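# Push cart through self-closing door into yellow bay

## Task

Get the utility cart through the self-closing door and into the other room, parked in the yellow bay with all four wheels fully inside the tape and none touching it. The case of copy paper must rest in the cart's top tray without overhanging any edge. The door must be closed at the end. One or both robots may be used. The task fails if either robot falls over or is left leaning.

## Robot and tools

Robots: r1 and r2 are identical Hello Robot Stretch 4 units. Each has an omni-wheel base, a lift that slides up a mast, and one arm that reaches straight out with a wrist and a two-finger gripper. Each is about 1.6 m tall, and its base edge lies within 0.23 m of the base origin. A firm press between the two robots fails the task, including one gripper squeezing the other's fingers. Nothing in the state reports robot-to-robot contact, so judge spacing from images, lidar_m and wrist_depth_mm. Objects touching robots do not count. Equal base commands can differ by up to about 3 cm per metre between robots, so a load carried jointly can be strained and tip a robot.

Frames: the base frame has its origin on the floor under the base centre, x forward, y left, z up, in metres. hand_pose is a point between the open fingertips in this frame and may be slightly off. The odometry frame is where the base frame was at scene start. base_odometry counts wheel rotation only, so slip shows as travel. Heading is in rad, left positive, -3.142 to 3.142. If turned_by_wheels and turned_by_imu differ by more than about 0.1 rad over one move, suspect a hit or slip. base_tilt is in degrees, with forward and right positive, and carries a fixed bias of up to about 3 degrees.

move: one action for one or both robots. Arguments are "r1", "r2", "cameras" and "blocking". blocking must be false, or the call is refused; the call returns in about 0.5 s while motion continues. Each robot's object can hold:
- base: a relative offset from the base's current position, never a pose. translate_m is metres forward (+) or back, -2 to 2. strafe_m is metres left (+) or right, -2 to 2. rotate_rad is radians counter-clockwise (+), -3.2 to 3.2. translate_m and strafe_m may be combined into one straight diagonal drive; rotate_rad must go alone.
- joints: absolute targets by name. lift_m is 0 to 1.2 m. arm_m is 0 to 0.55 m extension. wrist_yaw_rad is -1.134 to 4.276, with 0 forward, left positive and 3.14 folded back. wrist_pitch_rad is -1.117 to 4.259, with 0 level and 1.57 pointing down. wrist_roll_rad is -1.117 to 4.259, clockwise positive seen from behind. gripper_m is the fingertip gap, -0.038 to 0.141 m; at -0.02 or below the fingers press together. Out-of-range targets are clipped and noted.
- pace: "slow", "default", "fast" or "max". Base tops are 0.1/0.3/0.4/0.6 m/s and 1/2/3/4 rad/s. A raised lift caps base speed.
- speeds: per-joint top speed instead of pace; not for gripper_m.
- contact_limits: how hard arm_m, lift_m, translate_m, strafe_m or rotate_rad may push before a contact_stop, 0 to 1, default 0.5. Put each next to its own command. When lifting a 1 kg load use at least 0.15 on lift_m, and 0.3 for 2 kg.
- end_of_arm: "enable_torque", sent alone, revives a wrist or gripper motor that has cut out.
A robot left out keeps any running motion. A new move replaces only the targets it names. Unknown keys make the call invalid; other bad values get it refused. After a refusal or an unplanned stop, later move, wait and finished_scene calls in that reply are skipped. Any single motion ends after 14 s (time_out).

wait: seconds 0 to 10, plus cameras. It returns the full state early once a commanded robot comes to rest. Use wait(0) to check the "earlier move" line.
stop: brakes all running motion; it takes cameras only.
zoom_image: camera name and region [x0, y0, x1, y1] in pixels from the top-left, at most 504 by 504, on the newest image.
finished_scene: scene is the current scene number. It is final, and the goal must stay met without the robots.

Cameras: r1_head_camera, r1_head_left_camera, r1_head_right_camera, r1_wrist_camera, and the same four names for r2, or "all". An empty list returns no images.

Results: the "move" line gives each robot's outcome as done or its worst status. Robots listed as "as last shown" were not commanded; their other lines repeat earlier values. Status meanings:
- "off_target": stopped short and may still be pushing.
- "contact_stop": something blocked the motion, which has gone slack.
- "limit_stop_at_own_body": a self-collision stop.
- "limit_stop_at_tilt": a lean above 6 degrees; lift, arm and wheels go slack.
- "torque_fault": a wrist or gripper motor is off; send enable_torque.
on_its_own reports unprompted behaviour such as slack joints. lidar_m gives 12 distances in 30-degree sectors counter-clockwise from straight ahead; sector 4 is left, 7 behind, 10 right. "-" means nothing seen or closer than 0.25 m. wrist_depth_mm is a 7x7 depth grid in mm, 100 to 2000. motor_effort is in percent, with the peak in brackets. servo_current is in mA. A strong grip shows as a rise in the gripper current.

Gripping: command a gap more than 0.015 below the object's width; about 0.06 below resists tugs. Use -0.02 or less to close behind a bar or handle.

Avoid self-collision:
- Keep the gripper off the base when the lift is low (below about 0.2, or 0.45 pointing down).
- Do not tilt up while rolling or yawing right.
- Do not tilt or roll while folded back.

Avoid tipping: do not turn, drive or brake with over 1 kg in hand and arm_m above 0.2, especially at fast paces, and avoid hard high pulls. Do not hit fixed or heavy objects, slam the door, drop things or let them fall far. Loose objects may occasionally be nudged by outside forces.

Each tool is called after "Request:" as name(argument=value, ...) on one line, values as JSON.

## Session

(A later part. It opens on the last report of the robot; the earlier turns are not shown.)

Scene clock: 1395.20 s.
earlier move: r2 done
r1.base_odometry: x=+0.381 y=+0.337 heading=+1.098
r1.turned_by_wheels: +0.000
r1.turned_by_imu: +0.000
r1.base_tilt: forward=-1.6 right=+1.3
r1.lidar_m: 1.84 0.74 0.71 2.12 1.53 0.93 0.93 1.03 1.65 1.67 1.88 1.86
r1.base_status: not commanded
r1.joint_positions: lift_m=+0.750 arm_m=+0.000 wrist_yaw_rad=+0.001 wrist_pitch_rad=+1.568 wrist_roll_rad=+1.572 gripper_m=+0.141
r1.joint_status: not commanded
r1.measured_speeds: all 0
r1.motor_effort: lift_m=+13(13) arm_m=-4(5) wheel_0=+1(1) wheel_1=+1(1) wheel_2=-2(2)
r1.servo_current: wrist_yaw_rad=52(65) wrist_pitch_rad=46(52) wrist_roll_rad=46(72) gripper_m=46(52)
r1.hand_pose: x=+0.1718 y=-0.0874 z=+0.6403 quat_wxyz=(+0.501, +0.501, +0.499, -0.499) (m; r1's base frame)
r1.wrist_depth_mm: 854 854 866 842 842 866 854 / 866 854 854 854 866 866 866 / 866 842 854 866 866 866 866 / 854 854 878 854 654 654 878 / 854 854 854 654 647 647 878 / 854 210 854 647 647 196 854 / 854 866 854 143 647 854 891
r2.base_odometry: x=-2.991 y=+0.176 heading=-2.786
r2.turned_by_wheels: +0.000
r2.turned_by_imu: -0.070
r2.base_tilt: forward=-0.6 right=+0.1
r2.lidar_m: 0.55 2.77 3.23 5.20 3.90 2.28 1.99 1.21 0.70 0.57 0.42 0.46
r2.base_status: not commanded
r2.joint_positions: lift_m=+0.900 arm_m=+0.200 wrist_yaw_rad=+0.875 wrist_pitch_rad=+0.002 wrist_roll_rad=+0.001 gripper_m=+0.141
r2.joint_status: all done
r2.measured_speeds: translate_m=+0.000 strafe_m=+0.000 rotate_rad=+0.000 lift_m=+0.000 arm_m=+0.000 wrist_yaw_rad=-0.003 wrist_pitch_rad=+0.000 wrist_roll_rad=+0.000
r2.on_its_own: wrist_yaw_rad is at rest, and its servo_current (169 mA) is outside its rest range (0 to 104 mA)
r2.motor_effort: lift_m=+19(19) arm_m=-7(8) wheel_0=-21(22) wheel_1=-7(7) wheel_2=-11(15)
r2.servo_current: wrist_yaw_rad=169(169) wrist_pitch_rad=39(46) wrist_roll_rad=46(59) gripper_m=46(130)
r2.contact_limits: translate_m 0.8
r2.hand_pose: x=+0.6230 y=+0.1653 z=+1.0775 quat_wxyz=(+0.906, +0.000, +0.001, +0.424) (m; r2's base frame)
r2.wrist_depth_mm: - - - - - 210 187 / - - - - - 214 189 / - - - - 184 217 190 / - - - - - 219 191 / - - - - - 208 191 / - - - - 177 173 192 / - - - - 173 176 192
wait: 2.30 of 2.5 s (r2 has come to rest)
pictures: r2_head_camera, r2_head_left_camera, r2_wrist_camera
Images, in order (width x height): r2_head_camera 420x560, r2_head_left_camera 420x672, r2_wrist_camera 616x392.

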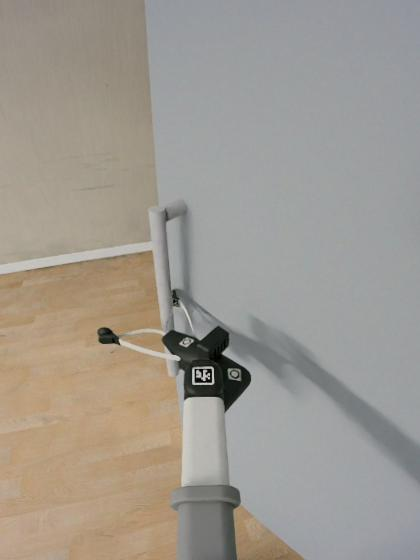

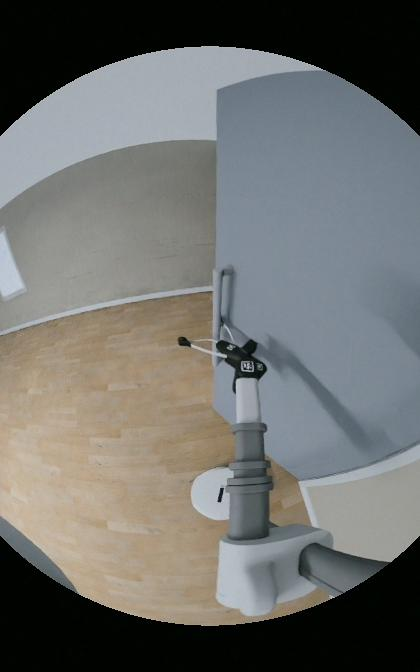

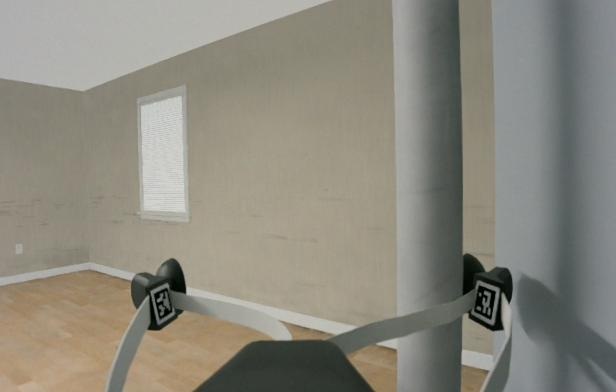

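Request:
move(r2={"base":{"translate_m":-0.13,"strafe_m":-0.15}}, blocking=false, cameras=[])

Request:
wait(seconds=2, cameras=["r2_head_camera","r2_head_left_camera"])

Scene clock: 1400.00 s.
move: r2 moving
r1: as last shown
r1.lidar_m: 1.83 0.74 0.72 2.17 1.52 0.90 0.92 1.03 1.68 1.66 1.84 1.87
r1.motor_effort: lift_m=+13(13) arm_m=-4(4) wheel_0=+0(1) wheel_1=+0(1) wheel_2=-2(2)
r1.servo_current: wrist_yaw_rad=52(72) wrist_pitch_rad=46(46) wrist_roll_rad=26(65) gripper_m=46(46)
r1.wrist_depth_mm: 842 854 854 866 854 866 866 / 866 854 866 866 866 866 854 / 842 854 878 866 866 866 854 / 854 866 854 854 647 654 866 / 854 842 854 640 647 654 866 / 842 210 854 647 647 197 866 / 854 854 866 143 647 854 878
r2.base_odometry: x=-2.980 y=+0.206 heading=-2.786
r2.turned_by_wheels: -0.001
r2.turned_by_imu: -0.032
r2.base_tilt: forward=-0.6 right=+0.1
r2.lidar_m: 0.54 2.79 3.21 5.19 4.09 2.33 1.97 1.26 0.71 0.57 0.45 0.47
r2.base_status: translate_m moving; strafe_m moving
r2.joint_positions: lift_m=+0.900 arm_m=+0.200 wrist_yaw_rad=+0.873 wrist_pitch_rad=+0.002 wrist_roll_rad=+0.001 gripper_m=+0.141
r2.joint_status: not commanded
r2.measured_speeds: translate_m=-0.082 strafe_m=-0.096 rotate_rad=+0.016 lift_m=+0.000 arm_m=+0.000 wrist_yaw_rad=+0.000 wrist_pitch_rad=+0.000 wrist_roll_rad=+0.000
r2.motor_effort: lift_m=+19(19) arm_m=-8(8) wheel_0=-5(22) wheel_1=-18(22) wheel_2=+9(10)
r2.servo_current: wrist_yaw_rad=176(182) wrist_pitch_rad=39(46) wrist_roll_rad=46(52) gripper_m=52(52)
r2.hand_pose: x=+0.6235 y=+0.1648 z=+1.0775 quat_wxyz=(+0.906, +0.000, +0.001, +0.423) (m; r2's base frame)
r2.wrist_depth_mm: - - - - - 239 198 / - - - - - 245 200 / - - - - - 247 202 / - - - - - 250 204 / - - - - - 234 205 / - - - - 204 196 204 / - - - - 204 232 203
pictures: none
No camera images: "cameras" was empty.

Scene clock: 1401.57 s.
earlier move: r2 done
r1.base_odometry: x=+0.381 y=+0.337 heading=+1.098
r1.turned_by_wheels: +0.000
r1.turned_by_imu: +0.000
r1.base_tilt: forward=-1.6 right=+1.3
r1.lidar_m: 1.83 0.75 0.71 2.15 1.35 0.93 0.93 1.05 1.67 1.66 1.88 1.88
r1.base_status: not commanded
r1.joint_positions: lift_m=+0.750 arm_m=+0.000 wrist_yaw_rad=+0.001 wrist_pitch_rad=+1.568 wrist_roll_rad=+1.572 gripper_m=+0.141
r1.joint_status: not commanded
r1.measured_speeds: all 0
r1.motor_effort: lift_m=+13(13) arm_m=-4(4) wheel_0=+1(1) wheel_1=+1(1) wheel_2=-2(2)
r1.servo_current: wrist_yaw_rad=39(72) wrist_pitch_rad=46(46) wrist_roll_rad=46(65) gripper_m=46(46)
r1.hand_pose: x=+0.1718 y=-0.0874 z=+0.6403 quat_wxyz=(+0.501, +0.501, +0.499, -0.499) (m; r1's base frame)
r1.wrist_depth_mm: 866 842 854 854 866 866 866 / 866 842 854 854 866 866 866 / 854 866 842 854 866 866 866 / 854 842 866 854 654 654 866 / 842 854 854 647 647 647 854 / 842 209 854 661 647 196 854 / 854 854 854 144 647 866 866
r2.base_odometry: x=-2.922 y=+0.362 heading=-2.785
r2.turned_by_wheels: +0.001
r2.turned_by_imu: -0.002
r2.base_tilt: forward=-0.7 right=+0.1
r2.lidar_m: 0.82 2.92 3.34 5.30 3.80 2.15 1.84 1.11 0.60 0.50 0.50 0.54
r2.base_status: done
r2.joint_positions: lift_m=+0.900 arm_m=+0.200 wrist_yaw_rad=+0.897 wrist_pitch_rad=+0.002 wrist_roll_rad=+0.001 gripper_m=+0.141
r2.joint_status: not commanded
r2.measured_speeds: all 0
r2.motor_effort: lift_m=+19(19) arm_m=-7(8) wheel_0=+4(22) wheel_1=-2(22) wheel_2=+4(12)
r2.servo_current: wrist_yaw_rad=39(182) wrist_pitch_rad=39(46) wrist_roll_rad=52(59) gripper_m=52(59)
r2.hand_pose: x=+0.6194 y=+0.1708 z=+1.0775 quat_wxyz=(+0.901, +0.000, +0.001, +0.434) (m; r2's base frame)
r2.wrist_depth_mm: - - - - - - - / - - - - - - - / - - - - - - - / - - - - - - - / - - - - - - - / - - - - - - - / - - - - - - -
wait: 1.57 of 2 s (r2 has come to rest)
pictures: r2_head_camera, r2_head_left_camera
Images, in order (width x height): r2_head_camera 420x560, r2_head_left_camera 420x672.

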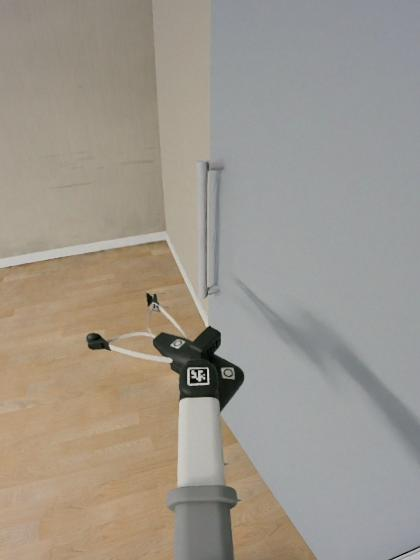

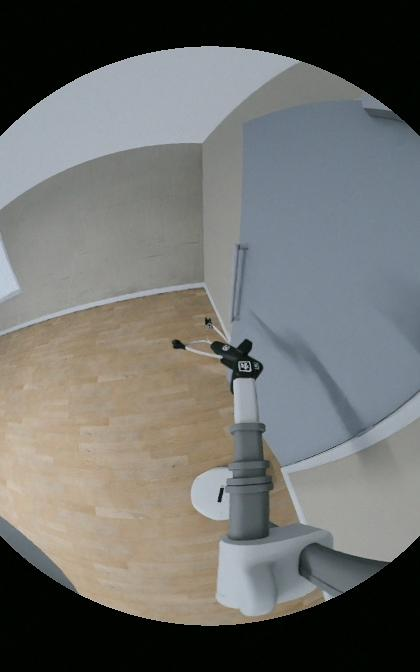

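Closing on its own.

Request:
wait(seconds=1.5, cameras=["r2_head_left_camera","r1_head_left_camera"])

Request:
zoom_image(camera="r1_head_left_camera", region=[40, 250, 240, 460])

Scene clock: 1405.83 s.
r1.base_odometry: x=+0.381 y=+0.337 heading=+1.098
r1.turned_by_wheels: +0.000
r1.turned_by_imu: +0.000
r1.base_tilt: forward=-1.6 right=+1.3
r1.lidar_m: 1.84 0.74 0.71 2.17 1.20 0.93 0.92 1.06 1.69 1.67 1.86 1.85
r1.base_status: not commanded
r1.joint_positions: lift_m=+0.750 arm_m=+0.000 wrist_yaw_rad=+0.001 wrist_pitch_rad=+1.568 wrist_roll_rad=+1.572 gripper_m=+0.141
r1.joint_status: not commanded
r1.measured_speeds: all 0
r1.motor_effort: lift_m=+13(13) arm_m=-4(4) wheel_0=+0(1) wheel_1=+1(1) wheel_2=-2(2)
r1.servo_current: wrist_yaw_rad=46(72) wrist_pitch_rad=39(46) wrist_roll_rad=46(65) gripper_m=39(46)
r1.hand_pose: x=+0.1718 y=-0.0874 z=+0.6403 quat_wxyz=(+0.501, +0.501, +0.499, -0.499) (m; r1's base frame)
r1.wrist_depth_mm: 854 854 866 866 866 854 854 / 854 842 866 866 854 866 866 / 842 842 842 854 854 866 866 / 854 866 854 854 647 654 854 / 854 866 866 654 647 654 866 / 854 210 866 647 640 196 854 / 866 842 866 143 654 866 866
r2.base_odometry: x=-2.922 y=+0.362 heading=-2.785
r2.turned_by_wheels: +0.000
r2.turned_by_imu: +0.001
r2.base_tilt: forward=-0.7 right=+0.1
r2.lidar_m: 1.05 2.92 3.36 5.30 3.80 2.14 1.84 1.13 0.57 0.50 0.51 0.61
r2.base_status: done
r2.joint_positions: lift_m=+0.900 arm_m=+0.200 wrist_yaw_rad=+0.897 wrist_pitch_rad=+0.002 wrist_roll_rad=+0.001 gripper_m=+0.141
r2.joint_status: not commanded
r2.measured_speeds: all 0
r2.motor_effort: lift_m=+19(19) arm_m=-7(8) wheel_0=+4(22) wheel_1=-2(22) wheel_2=+4(12)
r2.servo_current: wrist_yaw_rad=46(182) wrist_pitch_rad=33(46) wrist_roll_rad=33(59) gripper_m=59(59)
r2.hand_pose: x=+0.6193 y=+0.1708 z=+1.0775 quat_wxyz=(+0.901, +0.000, +0.001, +0.434) (m; r2's base frame)
r2.wrist_depth_mm: - - - - - - - / - - - - - - - / - - - - - - - / - - - - - - - / - - - - - - - / - - - - - - - / - - - - - - -
wait: 1.50 s; at rest from the start
pictures: r1_head_left_camera, r2_head_left_camera
Images, in order (width x height): r1_head_left_camera 420x672, r2_head_left_camera 420x672.

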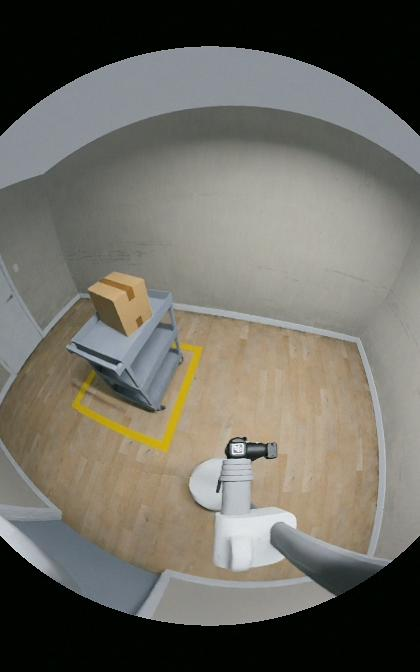

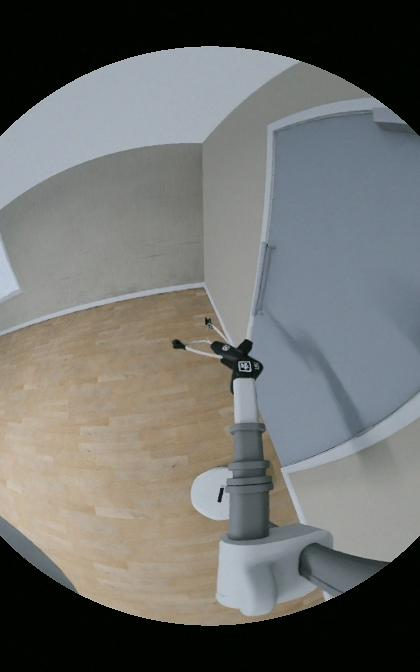

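Scaled by 2.400 from the camera's 420x672 image, which has a finer 600x960 frame.

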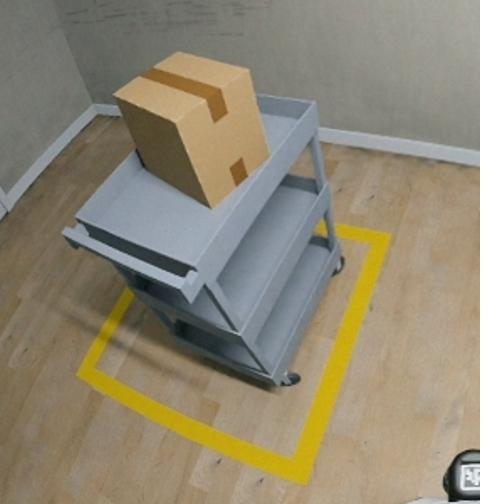

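Request:
wait(seconds=2.5, cameras=["r2_head_left_camera","r1_head_left_camera"])

Request:
zoom_image(camera="r2_head_left_camera", region=[220, 90, 420, 490])

Scene clock: 1411.80 s.
r1.base_odometry: x=+0.381 y=+0.337 heading=+1.098
r1.turned_by_wheels: +0.000
r1.turned_by_imu: +0.000
r1.base_tilt: forward=-1.6 right=+1.3
r1.lidar_m: 1.83 0.73 0.71 2.14 1.23 0.93 0.92 1.06 1.68 1.65 1.89 1.83
r1.base_status: not commanded
r1.joint_positions: lift_m=+0.750 arm_m=+0.000 wrist_yaw_rad=+0.001 wrist_pitch_rad=+1.568 wrist_roll_rad=+1.572 gripper_m=+0.141
r1.joint_status: not commanded
r1.measured_speeds: all 0
r1.motor_effort: lift_m=+13(13) arm_m=-4(4) wheel_0=+1(1) wheel_1=+1(1) wheel_2=-2(2)
r1.servo_current: wrist_yaw_rad=65(72) wrist_pitch_rad=39(46) wrist_roll_rad=46(65) gripper_m=46(46)
r1.hand_pose: x=+0.1718 y=-0.0874 z=+0.6403 quat_wxyz=(+0.501, +0.501, +0.499, -0.499) (m; r1's base frame)
r1.wrist_depth_mm: 854 842 842 854 854 866 878 / 854 842 866 866 866 854 878 / 866 854 866 866 854 866 854 / 842 866 854 854 647 647 866 / 866 854 854 647 654 647 866 / 854 211 866 647 654 196 866 / 842 842 866 144 654 866 878
r2.base_odometry: x=-2.922 y=+0.362 heading=-2.785
r2.turned_by_wheels: +0.000
r2.turned_by_imu: +0.001
r2.base_tilt: forward=-0.7 right=+0.0
r2.lidar_m: 1.02 2.92 3.36 5.31 3.80 2.14 1.84 1.12 0.61 0.49 0.48 0.61
r2.base_status: done
r2.joint_positions: lift_m=+0.900 arm_m=+0.200 wrist_yaw_rad=+0.897 wrist_pitch_rad=+0.002 wrist_roll_rad=+0.001 gripper_m=+0.141
r2.joint_status: not commanded
r2.measured_speeds: all 0
r2.motor_effort: lift_m=+19(19) arm_m=-7(8) wheel_0=+4(22) wheel_1=-2(22) wheel_2=+4(12)
r2.servo_current: wrist_yaw_rad=46(182) wrist_pitch_rad=46(46) wrist_roll_rad=46(59) gripper_m=52(59)
r2.hand_pose: x=+0.6193 y=+0.1708 z=+1.0775 quat_wxyz=(+0.901, +0.000, +0.001, +0.434) (m; r2's base frame)
r2.wrist_depth_mm: - - - - - - - / - - - - - - - / - - - - - - - / - - - - - - - / - - - - - - - / - - - - - - - / - - - - - - -
wait: 2.50 s; at rest from the start
pictures: r1_head_left_camera, r2_head_left_camera
Images, in order (width x height): r1_head_left_camera 420x672, r2_head_left_camera 420x672.

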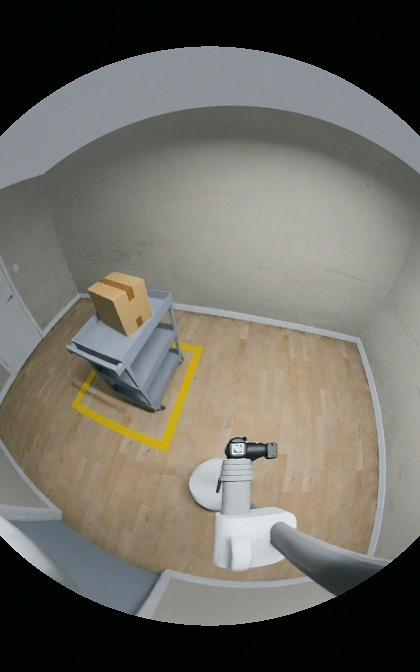

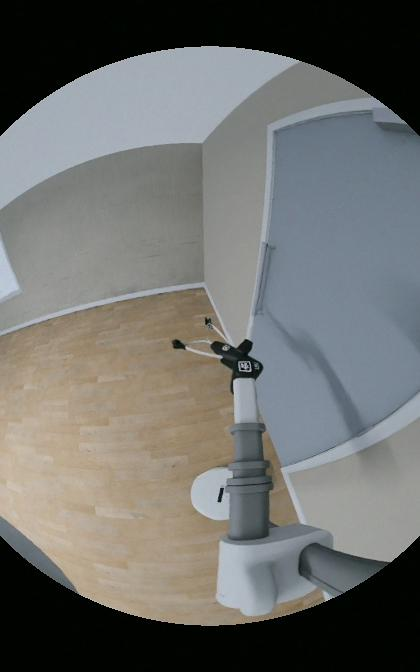

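Scaled by 1.260 from the camera's 420x672 image, which has a finer 600x960 frame.

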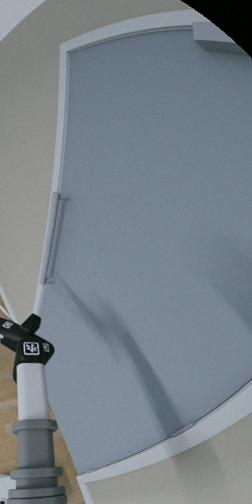

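Request:
finished_scene(scene=2)

The scene is finished: the task was done.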